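# Pack the ordered carton and send the mailer on

## Task

Read the order number on the front wall of the open mailer box on the conveyor and find its carton on the packing list: order 8634 takes OAT BARS, 8182 NUT BARS, 4100 SOAP BARS, 7463 TEA BAGS, 5272 DRY FIGS. Place that carton in the box lying on its largest face on the box floor, at least one finger's width clear of each side wall and at least half a finger's width clear of the front wall (where the lid flaps tuck in). Nothing else from the bench, including any other carton, may finish inside the box, above it or touching it. Then move the box to the closing stop so it rests flat on the rollers and squarely against that stop, with the lid's front flap bent no more than 45 degrees relative to the lid.

## Robot and tools

Setup. Four i2rt Big YAM arms, each ending in a five-finger right hand, stand beside a roller conveyor. Going toward scene +y the order is arm2, arm1, arm4, arm3. Boxes travel in +y, first to a red filling stop (between arm2 and arm1), then to a red closing stop (between arm4 and arm3), then to a red end stop. Green button beside arm2: pressing it advances a box waiting upstream to the filling stop. Green button beside arm1: pressing it sends a box from the filling stop to the closing stop; keeping it pressed also advances a box sitting between the two stops. The mailer is loose on the rollers, its front wall (with the order number) faces the arms, and its lid is hinged at the back and open, with a front flap and two side flaps.

Frames. Everything is in one scene frame in metres, z up, origin on the floor. Arm feet (base_link): arm1 (0.015, 0.309, 1.009), arm2 (-0.068, -0.299, 0.952), arm3 (-0.064, 1.870, 0.944), arm4 (0.020, 1.248, 0.994); each foot's own +x is its forward direction, and all are nearly unrotated. Reach is roughly 1.07 m from the joint1 axis. The hand point sits 0.045 m in front of the palm; its +z runs along straight fingers, +y leaves the palm, +x crosses the palm away from the thumb. With joints 1, 5, 6 at zero and the hand level and forward, the palm is down and the thumb is on the left. The wrist camera is on the little-finger side; near joint6 = -1.3 it is on top and upright. A wrist bracket on the little-finger side can collide with things.

move. Arguments are one object per robot (arm1, arm2, arm3, arm4, each optional) plus cameras. In a robot's object:
- joints: a dict of absolute targets keyed by name. joint1_rad -2.879..2.879 (base yaw, positive counter-clockwise from above), joint2_rad 0..3.141 (shoulder), joint3_rad 0..3.019 (elbow), joint4_rad -1.692..1.57 (hand pitch, positive lifts fingers), joint5_rad -1.57..1.57 (sideways, positive to the arm's right), joint6_rad -2.094..2.094 (roll, positive clockwise from behind), all radians. Hand keys hand_little, hand_ring, hand_middle, hand_index, hand_thumb_bend run -1 (closed) to +1 (open); hand_thumb_turn -1 puts the thumb opposite the fingers, +1 beside the palm. hand_force_limit (-1..1, maps to about 0..10 N, 15 N for thumb) and hand_speed (-0.96..1) are settings only.
- target: one list of seven numbers [x, y, z, qw, qx, qy, qz], an absolute pose of the hand point in the scene frame (same layout as the printed hand line). The hand follows a straight line from its hand_target to it. With target, joints may contain only the hand keys.
- speed: top path speed in m/s, 0.002 to 4.3, default 0.25; rotation limited to twice that in rad/s.
- min_time_s: 0.1 to 8 s, the shortest duration for that robot's arm joint motions.
cameras: list from arm1_cam_wrist..arm4_cam_wrist, cam_side1, cam_side2, cam_station1, cam_station2, cam_stock, cam_stop2, or "all"; [] gives none. A move with no action reports every robot fully with all images.

Other tools. wait {seconds 0..10, cameras}. zoom_image {camera, region [x0, y0, x1, y1]} in pixels from top-left, at most 504 by 504, only for a camera in the latest images. show_instructions shows reference pages. finished_scene {scene: 1} ends the scene for good; the result must hold without the robots.

Results. "move" lists robots commanded; "as last shown" means untouched, status "not commanded". hand is the measured hand pose, hand_target the pose at the held joint targets. Done means within 1 cm and 2 degrees. off_target: resting away from the goal, possibly still pushing. time_out: a joint could not finish; on_its_own shows what it still pushes toward. "joint command not followed" or "pose unreachable" means a safety check withheld the arm; not_followed drops a hand target. hand_stopped_by gives six words for little, ring, middle, index, thumb_bend, thumb_turn: moving, target, force, stalled or fault. The *_load_n values are fingertip forces in N, positive when pushed open; a lost grip shows as loads falling near 0. Joint velocities in rad/s; "within noise" means still. Torques may wrap at ±28 N m on joints 3 and 4. MOTOR HOT warns of heating; OVER-TEMPERATURE FAULT drops the arm for a while, after which resend keys marked limit_stop_at_motor_heat.

Gripping. A finger motor moves only when its target changes by 0.002 or more, then locks on arrival or when load reaches hand_force_limit. To grip harder raise the limit and send a more-closed target; to release send a more-open one. Close at hand_speed -0.94 or below for a gentle grip. Thumb turned in front wraps objects about 35 to 65 mm thick; thumb tip against index pad can pinch light items up to about 80 mm.

Cautions. Paths do not avoid obstacles or other arms; per step the path is clipped to 100 mm and 20 degrees from the measured hand, and hands can overshoot, especially with a nearly straight arm. Joint moves can swing wide and fast. Never let two robots press each other (including closing fingers on another hand). Robots do not stop on contact. Avoid drops, releasing moving parts, hard pushes on fixed or heavy things, and knocking anything out of the work area. Long stretched holds heat motors. If a move is refused or a stop occurs, later motion calls in that reply are skipped.

Each tool is called after "Call:" in YAML: its name, and indented under it one key for each argument.

Reference images:

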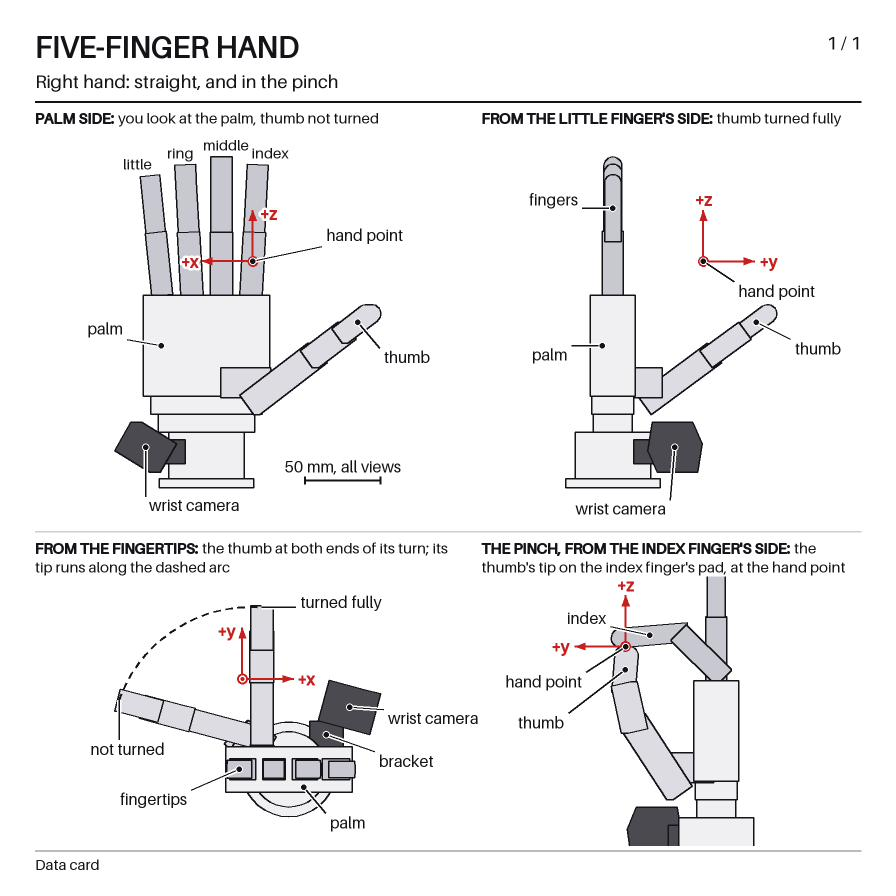

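## Session

Call:
move:

Scene clock: 0.00 s.
Joint torques (N m): no reading
Heat: arm1: hottest joint1_rad 28 °C; arm2: hottest joint1_rad 33 °C; arm3: hottest joint2_rad 34 °C; arm4: hottest joint3_rad 29 °C.
Joint velocities: within noise
arm1.joint_positions: joint1_rad=-0.175 joint2_rad=+0.576 joint3_rad=+1.392 joint4_rad=-1.141 joint5_rad=+0.129 joint6_rad=-1.103 hand_little=+1.000 hand_ring=+1.000 hand_middle=+1.000 hand_index=+1.000 hand_thumb_turn=+1.000 hand_thumb_bend=+1.000 hand_force_limit=+0.000 hand_speed=-0.800
arm1.joint_status: not commanded
arm1.hand_stopped_by: target,target,target,target,target,target
arm1.little_load_n: 0.0
arm1.ring_load_n: 0.0
arm1.middle_load_n: 0.0
arm1.index_load_n: 0.0
arm1.thumb_bend_load_n: 0.0
arm1.thumb_turn_load_n: 0.0
arm1.hand: x=+0.2408 y=+0.2072 z=+1.5430 quat_wxyz=(-0.044, +0.763, -0.282, +0.579) (m; scene frame)
arm1.hand_target: x=+0.2387 y=+0.2074 z=+1.5538 quat_wxyz=(-0.046, +0.756, -0.281, +0.589) (m; scene frame)
arm1.hand_status: not commanded
arm2.joint_positions: joint1_rad=+0.172 joint2_rad=+0.615 joint3_rad=+1.378 joint4_rad=-1.204 joint5_rad=+0.031 joint6_rad=-1.095 hand_little=+1.000 hand_ring=+1.000 hand_middle=+1.000 hand_index=+1.000 hand_thumb_turn=+1.000 hand_thumb_bend=+1.000 hand_force_limit=+0.000 hand_speed=-0.800
arm2.joint_status: not commanded
arm2.hand_stopped_by: target,target,target,target,target,target
arm2.little_load_n: 0.5
arm2.ring_load_n: 0.0
arm2.middle_load_n: 0.0
arm2.index_load_n: 0.0
arm2.thumb_bend_load_n: 0.0
arm2.thumb_turn_load_n: 0.0
arm2.hand: x=+0.1758 y=-0.3361 z=+1.4583 quat_wxyz=(-0.117, +0.820, -0.196, +0.525) (m; scene frame)
arm2.hand_target: x=+0.1749 y=-0.3360 z=+1.4710 quat_wxyz=(-0.120, +0.812, -0.194, +0.537) (m; scene frame)
arm2.hand_status: not commanded
arm3.joint_positions: joint1_rad=+0.166 joint2_rad=+0.628 joint3_rad=+1.395 joint4_rad=-1.333 joint5_rad=+0.111 joint6_rad=-1.362 hand_little=+1.000 hand_ring=+1.000 hand_middle=+1.000 hand_index=+1.000 hand_thumb_turn=+1.000 hand_thumb_bend=+1.000 hand_force_limit=+0.000 hand_speed=-0.800
arm3.joint_status: not commanded
arm3.hand_stopped_by: target,target,target,target,target,target
arm3.little_load_n: 0.0
arm3.ring_load_n: 0.0
arm3.middle_load_n: 0.0
arm3.index_load_n: 0.5
arm3.thumb_bend_load_n: 0.0
arm3.thumb_turn_load_n: 0.0
arm3.hand: x=+0.1650 y=+1.8151 z=+1.4428 quat_wxyz=(-0.016, +0.869, -0.086, +0.487) (m; scene frame)
arm3.hand_target: x=+0.1635 y=+1.8151 z=+1.4505 quat_wxyz=(-0.018, +0.865, -0.086, +0.494) (m; scene frame)
arm3.hand_status: not commanded
arm4.joint_positions: joint1_rad=+0.155 joint2_rad=+0.622 joint3_rad=+1.456 joint4_rad=-1.388 joint5_rad=+0.173 joint6_rad=-1.420 hand_little=+1.000 hand_ring=+1.000 hand_middle=+1.000 hand_index=+1.000 hand_thumb_turn=+1.000 hand_thumb_bend=+1.000 hand_force_limit=+0.000 hand_speed=-0.800
arm4.joint_status: not commanded
arm4.hand_stopped_by: target,target,target,target,target,target
arm4.little_load_n: 0.0
arm4.ring_load_n: 0.0
arm4.middle_load_n: 0.0
arm4.index_load_n: 0.0
arm4.thumb_bend_load_n: 0.0
arm4.thumb_turn_load_n: 0.0
arm4.hand: x=+0.2375 y=+1.2137 z=+1.5169 quat_wxyz=(-0.016, +0.869, -0.004, +0.494) (m; scene frame)
arm4.hand_target: x=+0.2362 y=+1.2134 z=+1.5254 quat_wxyz=(-0.019, +0.864, -0.005, +0.503) (m; scene frame)
arm4.hand_status: not commanded
pictures: arm1_cam_wrist, arm2_cam_wrist, arm3_cam_wrist, arm4_cam_wrist, cam_side1, cam_side2, cam_station1, cam_station2, cam_stock, cam_stop2
Images, in order (width x height): arm1_cam_wrist 672x504, arm2_cam_wrist 672x504, arm3_cam_wrist 672x504, arm4_cam_wrist 672x504, cam_side1 672x504, cam_side2 672x504, cam_station1 672x504, cam_station2 672x504, cam_stock 672x504, cam_stop2 672x504.

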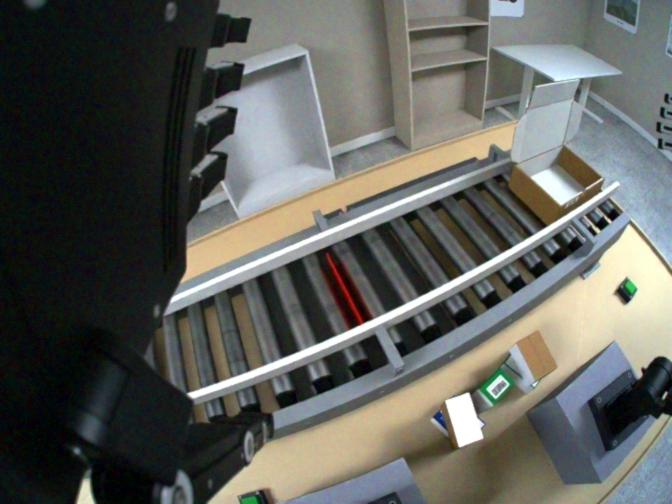

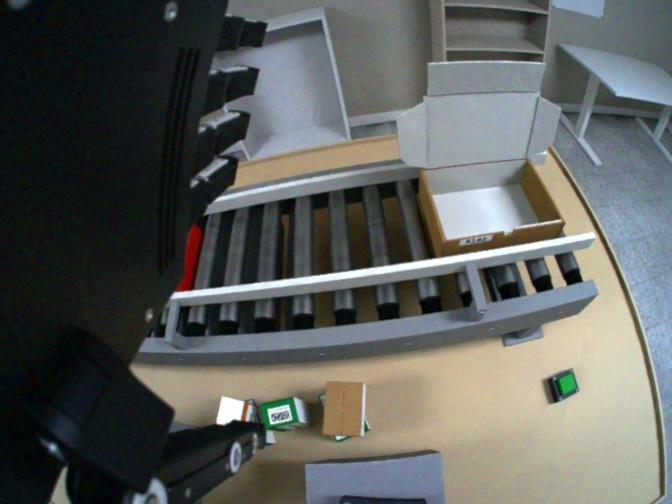

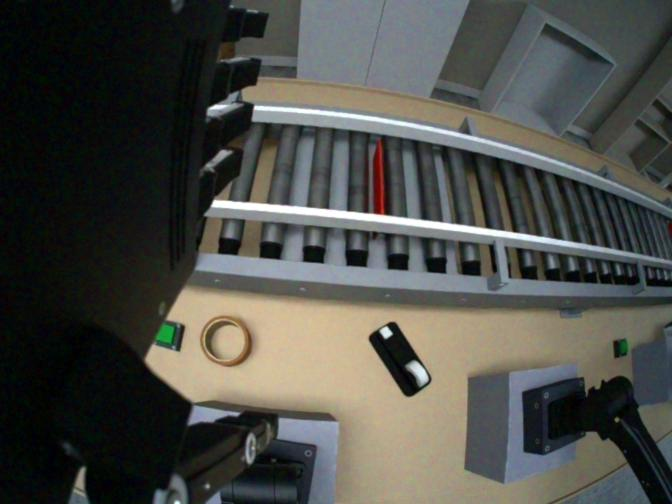

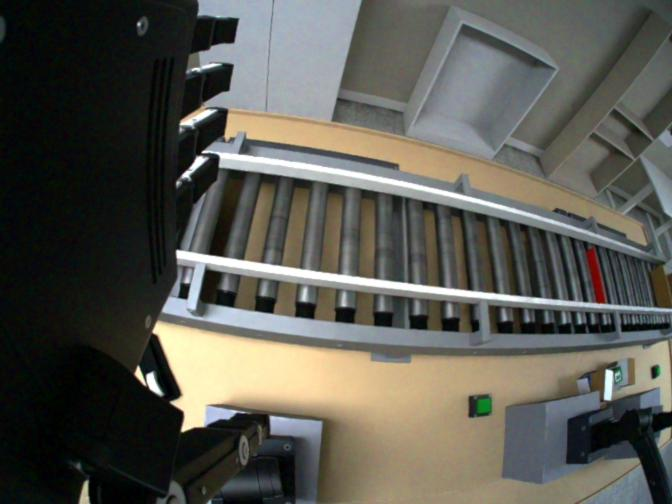

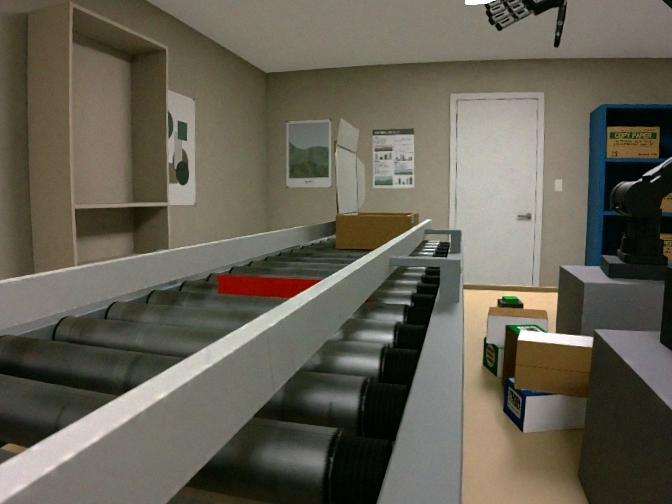

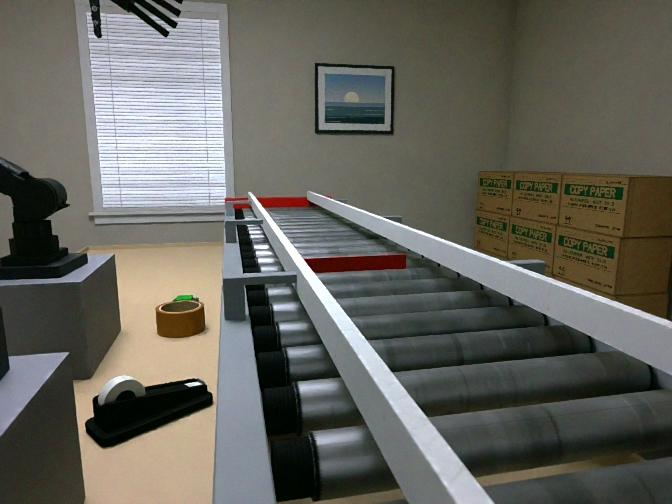

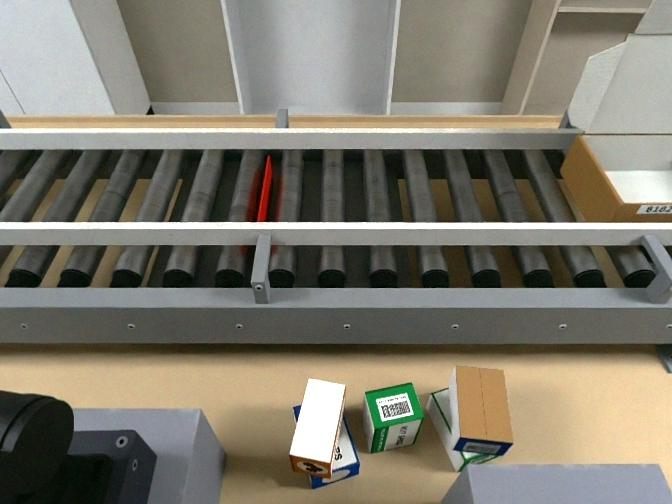

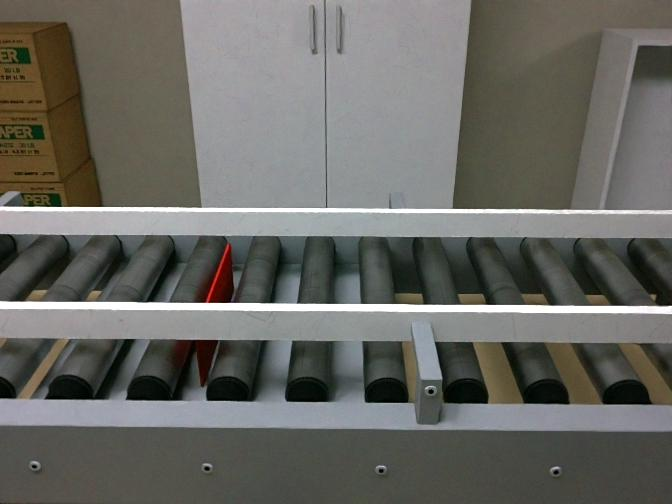

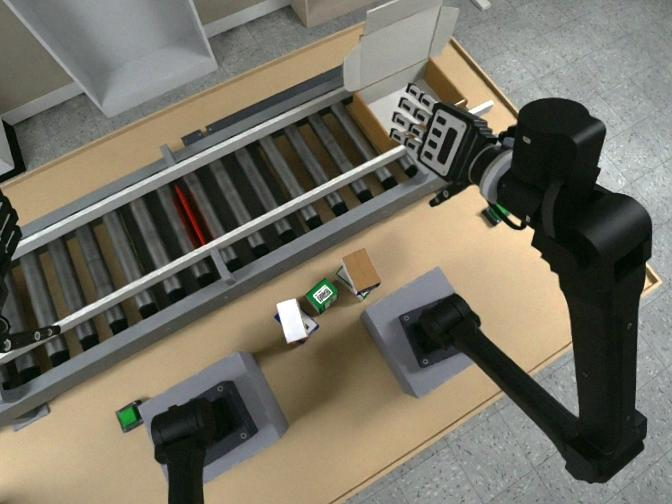

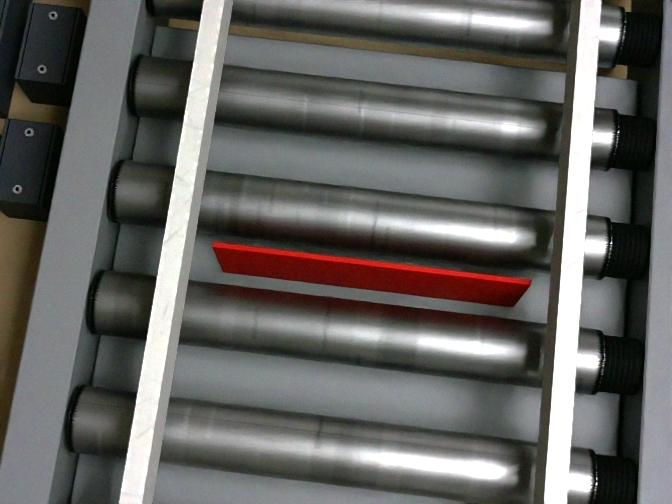

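Call:
zoom_image:
  camera: "cam_station1"
  region: [560, 130, 672, 230]

Call:
zoom_image:
  camera: "cam_station1"
  region: [270, 350, 530, 500]

Call:
zoom_image:
  camera: "cam_side1"
  region: [470, 280, 610, 450]

Call:
zoom_image:
  camera: "arm2_cam_wrist"
  region: [200, 50, 672, 504]

Call:
zoom_image:
  camera: "arm1_cam_wrist"
  region: [400, 60, 672, 504]

Call:
zoom_image:
  camera: "cam_stock"
  region: [240, 0, 520, 370]

Scaled by 4.500 from the camera's image (finer frame: 960x720).

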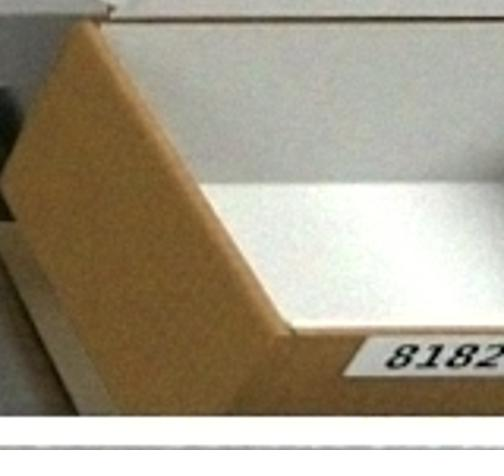

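Scaled by 1.938 from the camera's image (finer frame: 960x720).

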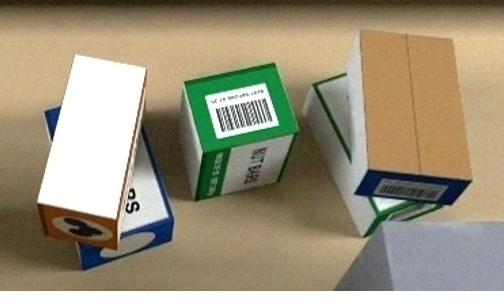

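Scaled by 2.965 from the camera's image (finer frame: 960x720).

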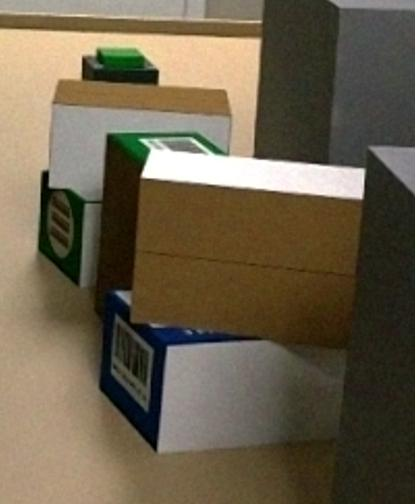

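Scaled by 1.068 from the camera's image (finer frame: 960x720).

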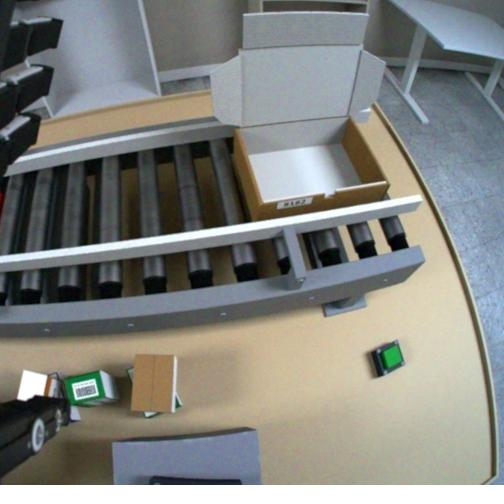

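Scaled by 1.135 from the camera's image (finer frame: 960x720).

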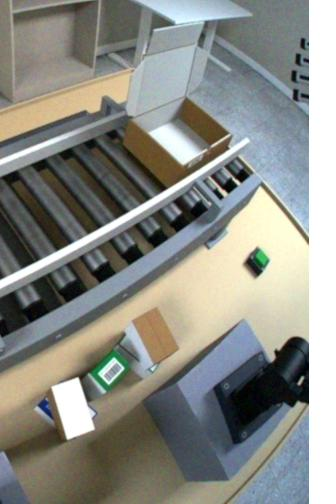

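Scaled by 1.362 from the camera's image (finer frame: 960x720).

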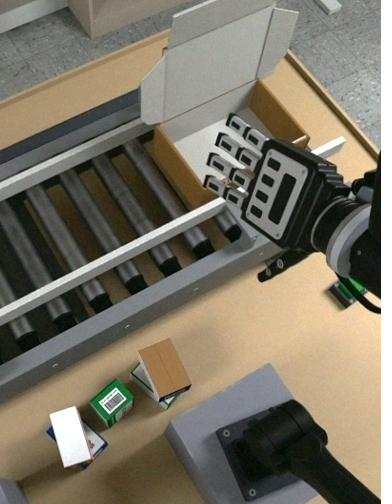

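Call:
move:
  arm2: {"target": [0.25, -0.58, 1.2, 0, 1, 0, 0], "speed": 0.35}
  cameras: ["arm2_cam_wrist", "cam_stock"]

Scene clock: 198.13 s.
Joint torques (N m): arm1=[-0.62 0.44 9.13 1.88 0.08 0] | arm2=[0.79 -11.69 12.31 -0.75 0.11 -0.21] | arm3=[-0.79 1.79 9.32 2.44 0.25 0.02] | arm4=[-0.03 1.96 8.39 2.13 0.06 -0.16]
Heat: arm1: hottest joint3_rad 29 °C; arm2: hottest joint1_rad 32 °C; arm3: hottest joint3_rad 37 °C; arm4: hottest joint3_rad 33 °C.
move: arm2 off_target
Joint velocities: within noise
arm1, arm3, arm4: as last shown
arm2.joint_positions: joint1_rad=-0.401 joint2_rad=+1.442 joint3_rad=+1.378 joint4_rad=-1.559 joint5_rad=+0.004 joint6_rad=-2.108 hand_little=+1.000 hand_ring=+1.000 hand_middle=+1.000 hand_index=+1.000 hand_thumb_turn=+1.000 hand_thumb_bend=+1.000 hand_force_limit=+0.000 hand_speed=-0.800
arm2.joint_status: not commanded
arm2.hand_stopped_by: target,target,target,target,target,target
arm2.little_load_n: 0.0
arm2.ring_load_n: 0.0
arm2.middle_load_n: 0.0
arm2.index_load_n: 0.0
arm2.thumb_bend_load_n: 0.0
arm2.thumb_turn_load_n: 0.0
arm2.hand: x=+0.2462 y=-0.5717 z=+1.1781 quat_wxyz=(-0.009, +1.000, -0.006, -0.020)
arm2.hand_target: x=+0.2495 y=-0.5793 z=+1.1998 quat_wxyz=(+0.003, +1.000, -0.007, -0.002)
arm2.hand_status: off_target (0.024 m and 2.6 deg from the pose sent, 0.363 m and 69.9 deg at the start; a joint's target at an end of its range on 23 of 76 steps)
arm3.index_load_n: 0.0
Images, in order (width x height): arm2_cam_wrist 672x504, cam_stock 672x504.

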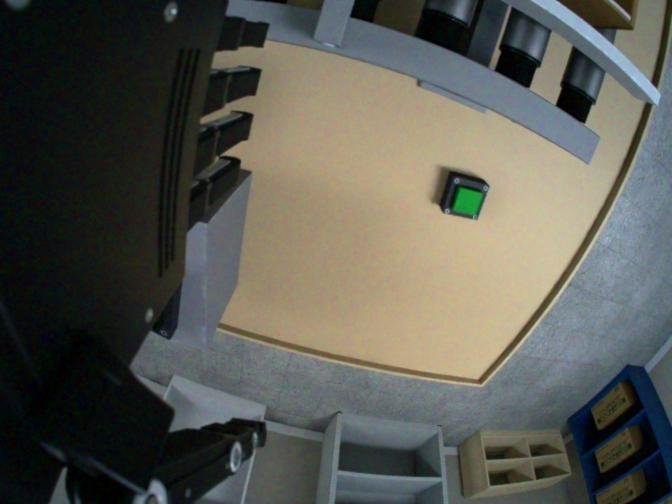

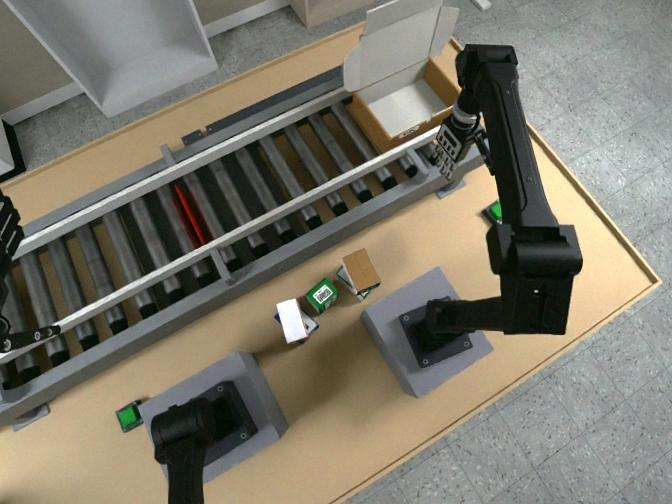

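Call:
move:
  arm2: {"target": [0.11, -0.78, 1.0, 0, 0.7071, -0.7071, 0], "speed": 0.35}
  cameras: ["arm2_cam_wrist", "cam_stock"]

Scene clock: 239.97 s.
Joint torques (N m): arm1=[-0.67 0.44 9.14 1.91 0.08 0] | arm2=[2.14 -16.5 11.58 -0.02 0.05 -0.01] | arm3=[-0.79 1.79 9.32 2.41 0.25 0.02] | arm4=[-0.44 2.32 8.47 2.19 0.06 -0.14]
Heat: arm1: hottest joint3_rad 29 °C; arm2: hottest joint1_rad 32 °C; arm3: hottest joint3_rad 37 °C; arm4: hottest joint3_rad 33 °C.
move: arm2 off_target
Joint velocities: within noise
arm1, arm3, arm4: as last shown
arm2.joint_positions: joint1_rad=-0.982 joint2_rad=+1.919 joint3_rad=+1.468 joint4_rad=-1.181 joint5_rad=+0.003 joint6_rad=-1.143 hand_little=+1.000 hand_ring=+1.000 hand_middle=+1.000 hand_index=+1.000 hand_thumb_turn=+1.000 hand_thumb_bend=+1.000 hand_force_limit=+0.000 hand_speed=-0.800
arm2.joint_status: not commanded
arm2.hand_stopped_by: target,target,target,target,target,target
arm2.little_load_n: 0.0
arm2.ring_load_n: 0.0
arm2.middle_load_n: 0.0
arm2.index_load_n: 0.0
arm2.thumb_bend_load_n: 0.0
arm2.thumb_turn_load_n: 0.0
arm2.hand: x=+0.1016 y=-0.7601 z=+0.9885 quat_wxyz=(-0.009, +0.711, -0.703, -0.024)
arm2.hand_target: x=+0.1096 y=-0.7793 z=+1.0004 quat_wxyz=(+0.000, +0.707, -0.707, +0.000)
arm2.hand_status: off_target (0.024 m and 3.1 deg from the pose sent, 0.306 m and 89.3 deg at the start)
Images, in order (width x height): arm2_cam_wrist 672x504, cam_stock 672x504.

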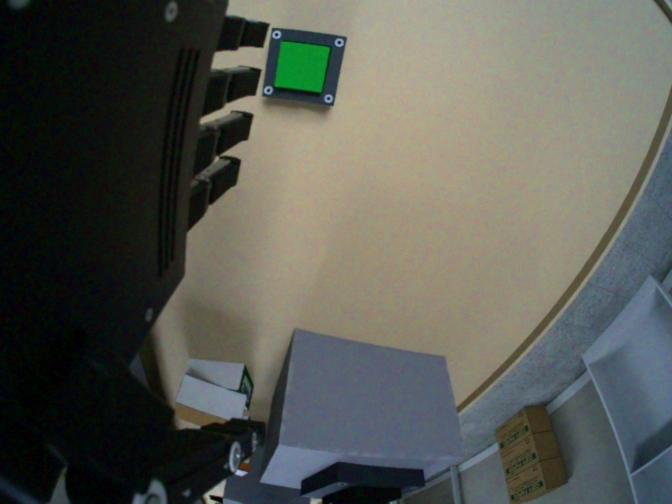

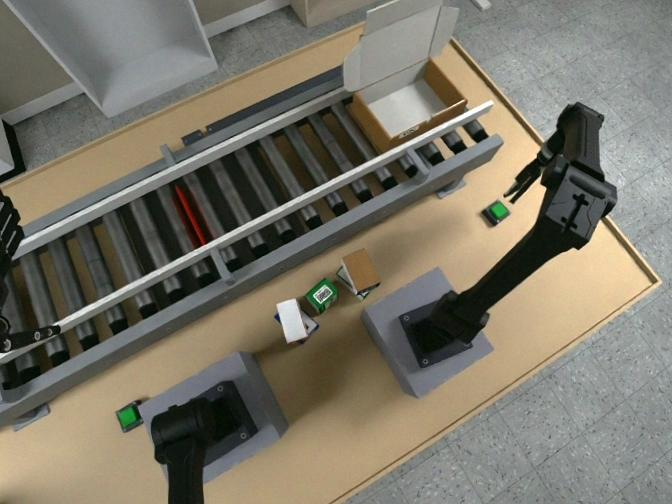

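Call:
move:
  arm2: {"target": [0.106, -0.832, 0.92, 0, 0.7071, -0.7071, 0], "speed": 0.25}
  cameras: ["arm2_cam_wrist", "cam_side1", "cam_stock"]

Call:
zoom_image:
  camera: "cam_stock"
  region: [430, 130, 630, 280]

Scene clock: 258.97 s.
Joint torques (N m): arm1=[-0.67 0.38 9.11 1.89 0.08 0.01] | arm2=[1.73 -20.13 10.58 -0.02 0.05 -0.24] | arm3=[-0.73 1.85 9.31 2.43 0.25 0.02] | arm4=[0.03 2.2 8.44 2.21 0.06 -0.15]
Heat: arm1: hottest joint3_rad 29 °C; arm2: hottest joint1_rad 32 °C; arm3: hottest joint3_rad 37 °C; arm4: hottest joint3_rad 33 °C.
move: arm2 off_target
Joint velocities: within noise
arm1, arm3, arm4: as last shown
arm2.joint_positions: joint1_rad=-1.020 joint2_rad=+2.136 joint3_rad=+1.572 joint4_rad=-1.080 joint5_rad=+0.003 joint6_rad=-1.167 hand_little=+1.000 hand_ring=+1.000 hand_middle=+1.000 hand_index=+1.000 hand_thumb_turn=+1.000 hand_thumb_bend=+1.000 hand_force_limit=+0.000 hand_speed=-0.800
arm2.joint_status: not commanded
arm2.hand_stopped_by: target,target,target,target,target,target
arm2.little_load_n: 0.0
arm2.ring_load_n: 0.0
arm2.middle_load_n: -0.5
arm2.index_load_n: 0.0
arm2.thumb_bend_load_n: 0.0
arm2.thumb_turn_load_n: 0.0
arm2.hand: x=+0.1003 y=-0.8078 z=+0.9025 quat_wxyz=(-0.012, +0.706, -0.708, -0.030)
arm2.hand_target: x=+0.1056 y=-0.8311 z=+0.9208 quat_wxyz=(+0.000, +0.707, -0.707, +0.000)
arm2.hand_status: off_target (0.030 m and 3.7 deg from the pose sent, 0.099 m and 3.1 deg at the start)
Images, in order (width x height): arm2_cam_wrist 672x504, cam_side1 672x504, cam_stock 672x504.

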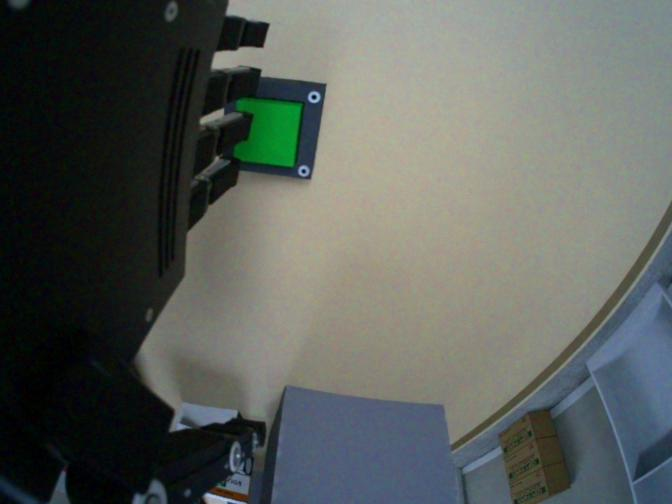

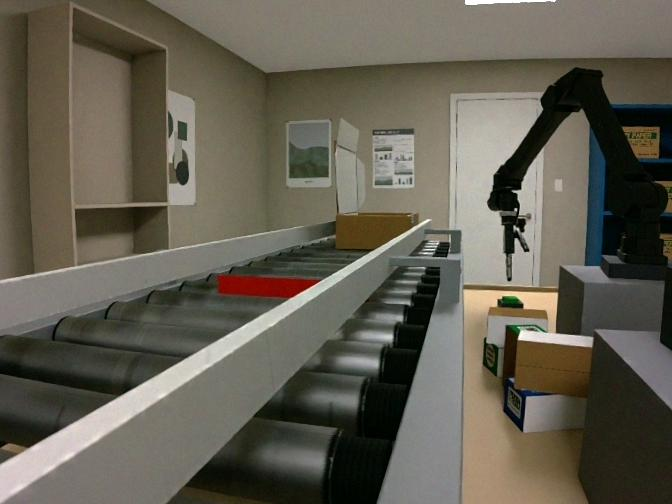

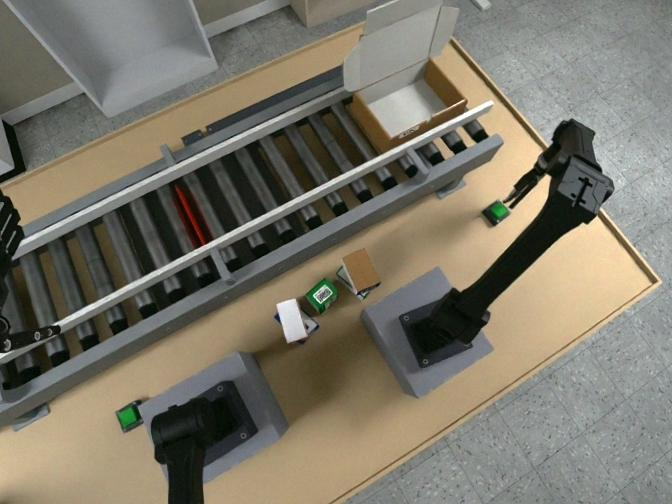

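Scaled by 2.520 from the camera's image (finer frame: 960x720).

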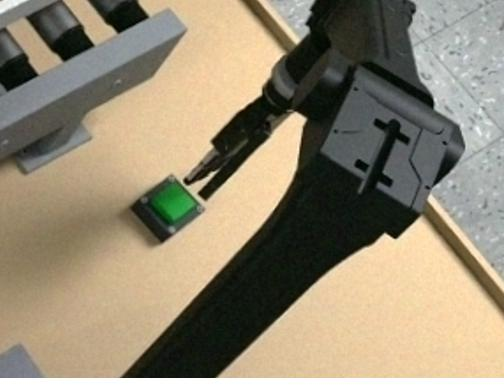

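Call:
move:
  arm2: {"target": [0.103, -0.84, 0.89, 0, 0.7071, -0.7071, 0], "speed": 0.1}
  cameras: ["arm2_cam_wrist", "cam_side1", "cam_stock"]

Call:
zoom_image:
  camera: "cam_side1"
  region: [440, 200, 580, 340]

Call:
zoom_image:
  camera: "cam_stock"
  region: [460, 150, 560, 250]

Scene clock: 282.33 s.
Joint torques (N m): arm1=[-0.73 0.44 9.13 1.89 0.07 0] | arm2=[0.73 -18.67 10.58 0.1 0.07 -0.23] | arm3=[-0.79 1.85 9.29 2.43 0.25 0.03] | arm4=[-0.09 2.32 8.38 2.3 0.01 -0.15]
Heat: arm1: hottest joint3_rad 30 °C; arm2: hottest joint1_rad 32 °C; arm3: hottest joint3_rad 37 °C; arm4: hottest joint3_rad 33 °C.
move: arm2 off_target
Joint velocities: within noise
arm1, arm3, arm4: as last shown
arm2.joint_positions: joint1_rad=-1.023 joint2_rad=+2.173 joint3_rad=+1.578 joint4_rad=-1.036 joint5_rad=+0.003 joint6_rad=-1.177 hand_little=+1.000 hand_ring=+1.000 hand_middle=+1.000 hand_index=+1.000 hand_thumb_turn=+1.000 hand_thumb_bend=+1.000 hand_force_limit=+0.000 hand_speed=-0.800
arm2.joint_status: not commanded
arm2.hand_stopped_by: target,target,target,target,target,target
arm2.little_load_n: 0.0
arm2.ring_load_n: 0.0
arm2.middle_load_n: 0.0
arm2.index_load_n: 0.0
arm2.thumb_bend_load_n: 0.0
arm2.thumb_turn_load_n: 0.0
arm2.hand: x=+0.1016 y=-0.8157 z=+0.8819 quat_wxyz=(-0.010, +0.709, -0.705, -0.024)
arm2.hand_target: x=+0.1027 y=-0.8392 z=+0.8907 quat_wxyz=(+0.000, +0.707, -0.707, +0.000)
arm2.hand_status: off_target (0.026 m and 2.9 deg from the pose sent, 0.035 m and 3.7 deg at the start)
Images, in order (width x height): arm2_cam_wrist 672x504, cam_side1 672x504, cam_stock 672x504.

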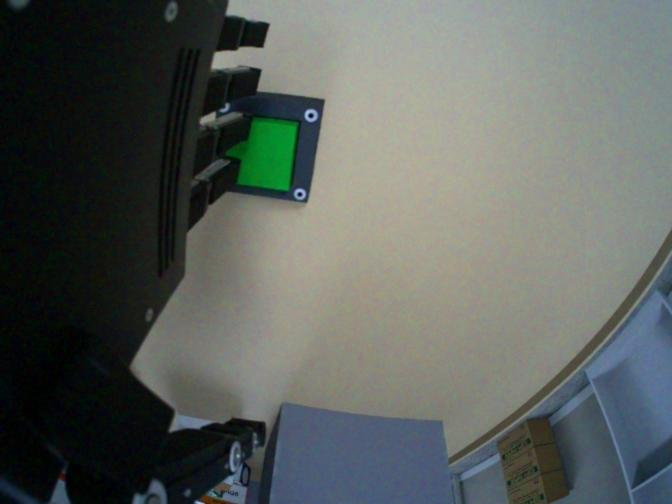

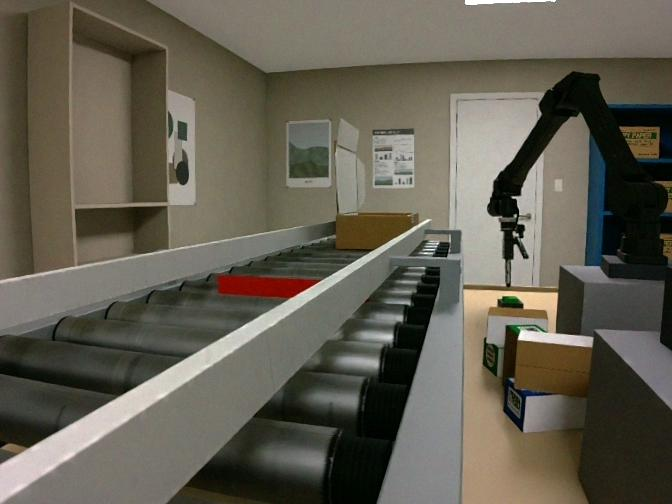

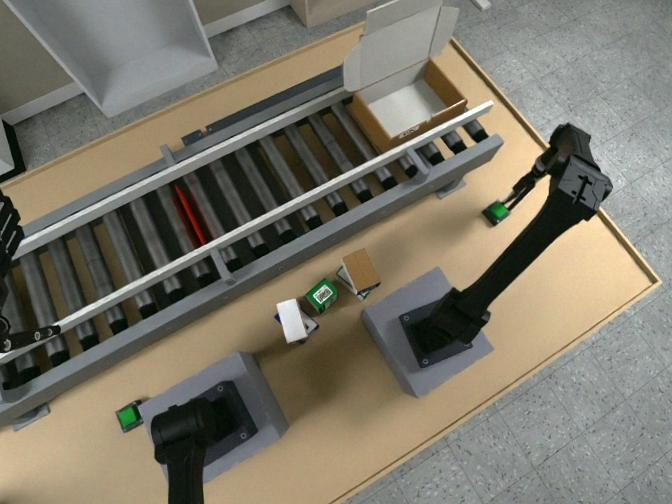

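Scaled by 3.600 from the camera's image (finer frame: 960x720).

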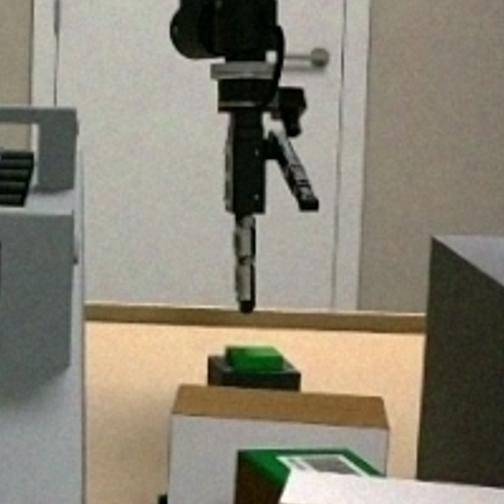

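Scaled by 5.040 from the camera's image (finer frame: 960x720).

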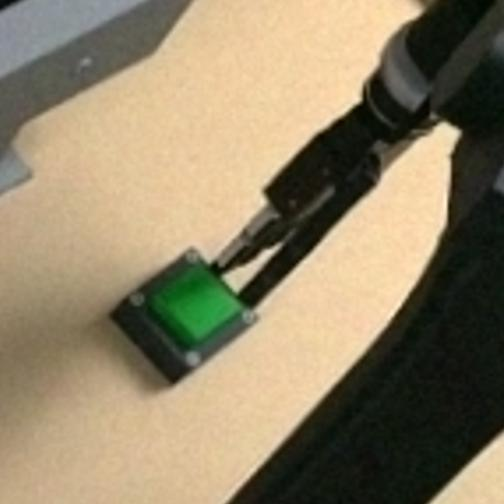

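Call:
move:
  arm2: {"target": [0.100, -0.835, 0.852, 0, 0.7071, -0.7071, 0], "speed": 0.08}
  cameras: ["arm2_cam_wrist", "cam_side1"]

Call:
zoom_image:
  camera: "cam_side1"
  region: [440, 200, 580, 340]

Scene clock: 300.47 s.
Joint torques (N m): arm1=[-0.62 0.32 9.13 1.91 0.08 0] | arm2=[0.67 -19.31 7.04 0.17 0.06 -0.23] | arm3=[-0.73 1.73 9.28 2.41 0.25 0.02] | arm4=[0.09 2.37 8.36 2.11 0.07 -0.15]
Heat: arm1: hottest joint3_rad 30 °C; arm2: hottest joint1_rad 31 °C; arm3: hottest joint3_rad 37 °C; arm4: hottest joint3_rad 33 °C.
move: arm2 done
Joint velocities: within noise
arm1, arm3, arm4: as last shown
arm2.joint_positions: joint1_rad=-1.024 joint2_rad=+2.218 joint3_rad=+1.578 joint4_rad=-0.955 joint5_rad=+0.003 joint6_rad=-1.178 hand_little=+1.000 hand_ring=+1.000 hand_middle=+1.000 hand_index=+1.000 hand_thumb_turn=+1.000 hand_thumb_bend=+1.000 hand_force_limit=+0.000 hand_speed=-0.800
arm2.joint_status: not commanded
arm2.hand_stopped_by: target,target,target,target,target,target
arm2.little_load_n: 0.0
arm2.ring_load_n: 0.0
arm2.middle_load_n: 0.0
arm2.index_load_n: 0.0
arm2.thumb_bend_load_n: 0.0
arm2.thumb_turn_load_n: 0.0
arm2.hand: x=+0.1057 y=-0.8269 z=+0.8530 quat_wxyz=(-0.003, +0.709, -0.705, -0.007)
arm2.hand_target: x=+0.1000 y=-0.8347 z=+0.8520 quat_wxyz=(+0.000, +0.707, -0.707, +0.000)
arm2.hand_status: done (0.010 m and 0.9 deg from the pose sent, 0.036 m and 2.9 deg at the start)
Images, in order (width x height): arm2_cam_wrist 672x504, cam_side1 672x504.

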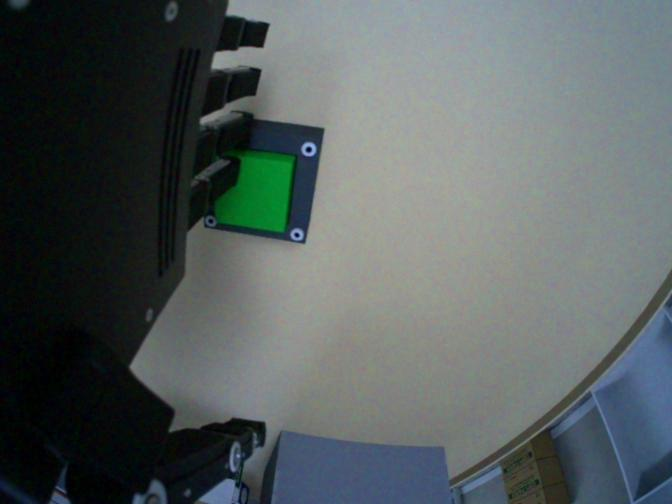

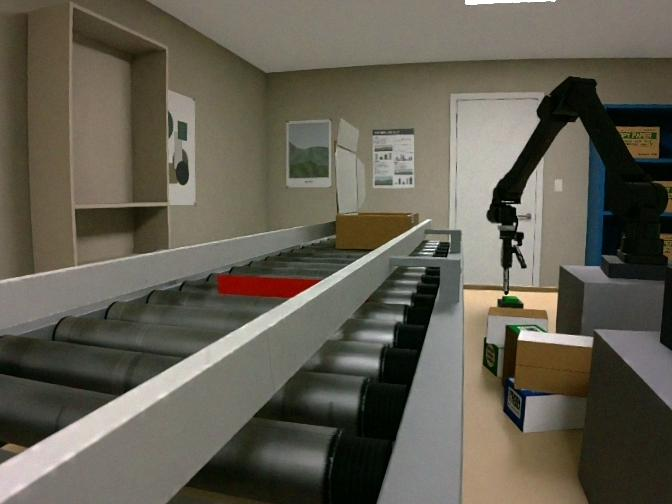

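Scaled by 3.600 from the camera's image (finer frame: 960x720).

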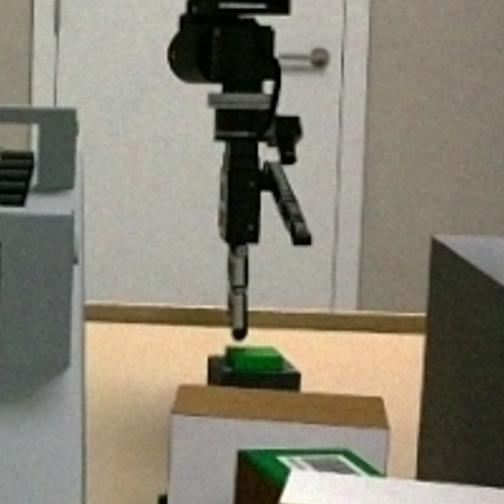

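Call:
move:
  arm2: {"target": [0.088, -0.818, 0.852, 0, 0.7071, -0.7071, 0], "speed": 0.1}

Call:
move:
  arm2: {"target": [0.088, -0.818, 0.836, 0, 0.7071, -0.7071, 0], "speed": 0.06}
  cameras: ["arm2_cam_wrist", "cam_side1"]

Call:
zoom_image:
  camera: "cam_side1"
  region: [440, 200, 580, 340]

Scene clock: 310.13 s.
Joint torques (N m): arm1=[-0.67 0.44 9.13 1.91 0.08 0] | arm2=[0.73 -20.54 5.52 -0.02 0.06 -0.24] | arm3=[-0.67 1.85 9.31 2.43 0.25 0.02] | arm4=[0.21 2.26 8.51 2.24 0.08 -0.14]
Heat: arm1: hottest joint3_rad 30 °C; arm2: hottest joint1_rad 31 °C; arm3: hottest joint3_rad 37 °C; arm4: hottest joint3_rad 33 °C.
move: arm2 done
Joint velocities: within noise
arm1, arm3, arm4: as last shown
arm1.ring_load_n: -0.5
arm2.joint_positions: joint1_rad=-1.033 joint2_rad=+2.197 joint3_rad=+1.512 joint4_rad=-0.910 joint5_rad=+0.003 joint6_rad=-1.186 hand_little=+1.000 hand_ring=+1.000 hand_middle=+1.000 hand_index=+1.000 hand_thumb_turn=+1.000 hand_thumb_bend=+1.000 hand_force_limit=+0.000 hand_speed=-0.800
arm2.joint_status: not commanded
arm2.hand_stopped_by: target,target,target,target,target,target
arm2.little_load_n: 0.0
arm2.ring_load_n: 0.0
arm2.middle_load_n: 0.0
arm2.index_load_n: 0.0
arm2.thumb_bend_load_n: 0.0
arm2.thumb_turn_load_n: 0.0
arm2.hand: x=+0.0944 y=-0.8137 z=+0.8451 quat_wxyz=(-0.003, +0.708, -0.706, -0.008)
arm2.hand_target: x=+0.0880 y=-0.8180 z=+0.8520 quat_wxyz=(+0.000, +0.707, -0.707, +0.000)
arm2.hand_status: done (0.010 m and 1.0 deg from the pose sent, 0.020 m and 0.9 deg at the start)
pictures: none

Scene clock: 311.10 s.
Joint torques (N m): arm1=[-0.67 0.38 9.13 1.89 0.08 0] | arm2=[0.38 -18.2 5.72 0.36 0.06 -0.23] | arm3=[-0.79 1.85 9.31 2.41 0.25 0.02] | arm4=[0.03 2.32 8.42 2.24 0.06 -0.12]
Heat: arm1: hottest joint3_rad 30 °C; arm2: hottest joint1_rad 31 °C; arm3: hottest joint3_rad 37 °C; arm4: hottest joint3_rad 33 °C.
move: arm2 done
Joint velocities: within noise
arm1, arm3, arm4: as last shown
arm1.ring_load_n: 0.0
arm2.joint_positions: joint1_rad=-1.033 joint2_rad=+2.197 joint3_rad=+1.506 joint4_rad=-0.893 joint5_rad=+0.003 joint6_rad=-1.187 hand_little=+1.000 hand_ring=+1.000 hand_middle=+1.000 hand_index=+1.000 hand_thumb_turn=+1.000 hand_thumb_bend=+1.000 hand_force_limit=+0.000 hand_speed=-0.800
arm2.joint_status: not commanded
arm2.hand_stopped_by: target,target,target,target,target,target
arm2.little_load_n: 0.0
arm2.ring_load_n: 0.0
arm2.middle_load_n: 0.0
arm2.index_load_n: 0.0
arm2.thumb_bend_load_n: -0.5
arm2.thumb_turn_load_n: 0.0
arm2.hand: x=+0.0950 y=-0.8152 z=+0.8427 quat_wxyz=(-0.001, +0.709, -0.706, -0.002)
arm2.hand_target: x=+0.0880 y=-0.8178 z=+0.8362 quat_wxyz=(+0.000, +0.707, -0.707, +0.000)
arm2.hand_status: done (0.010 m and 0.4 deg from the pose sent, 0.012 m and 1.0 deg at the start)
arm4.ring_load_n: -0.5
Images, in order (width x height): arm2_cam_wrist 672x504, cam_side1 672x504.

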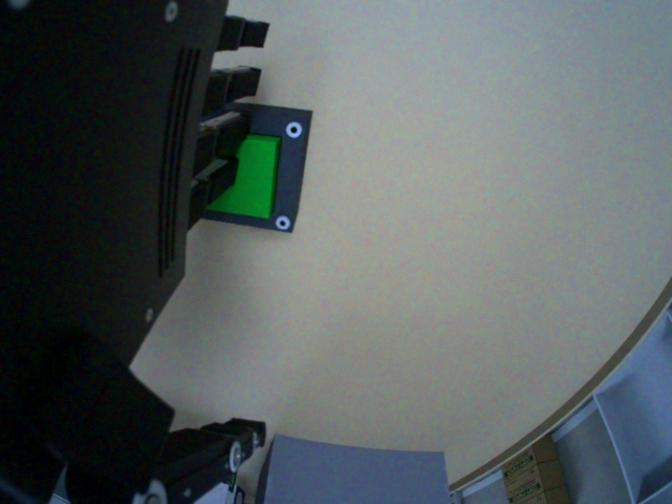

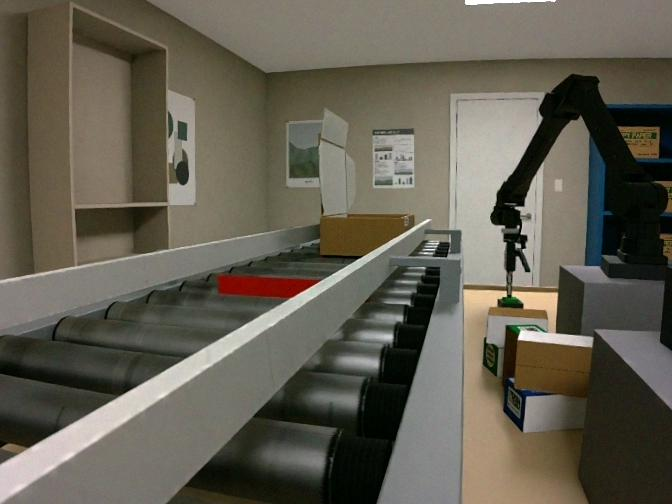

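Scaled by 3.600 from the camera's image (finer frame: 960x720).

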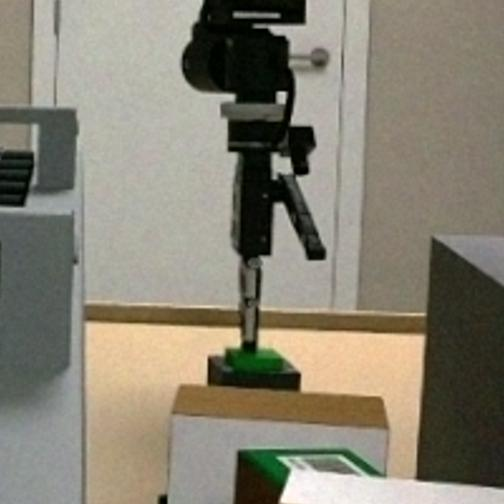

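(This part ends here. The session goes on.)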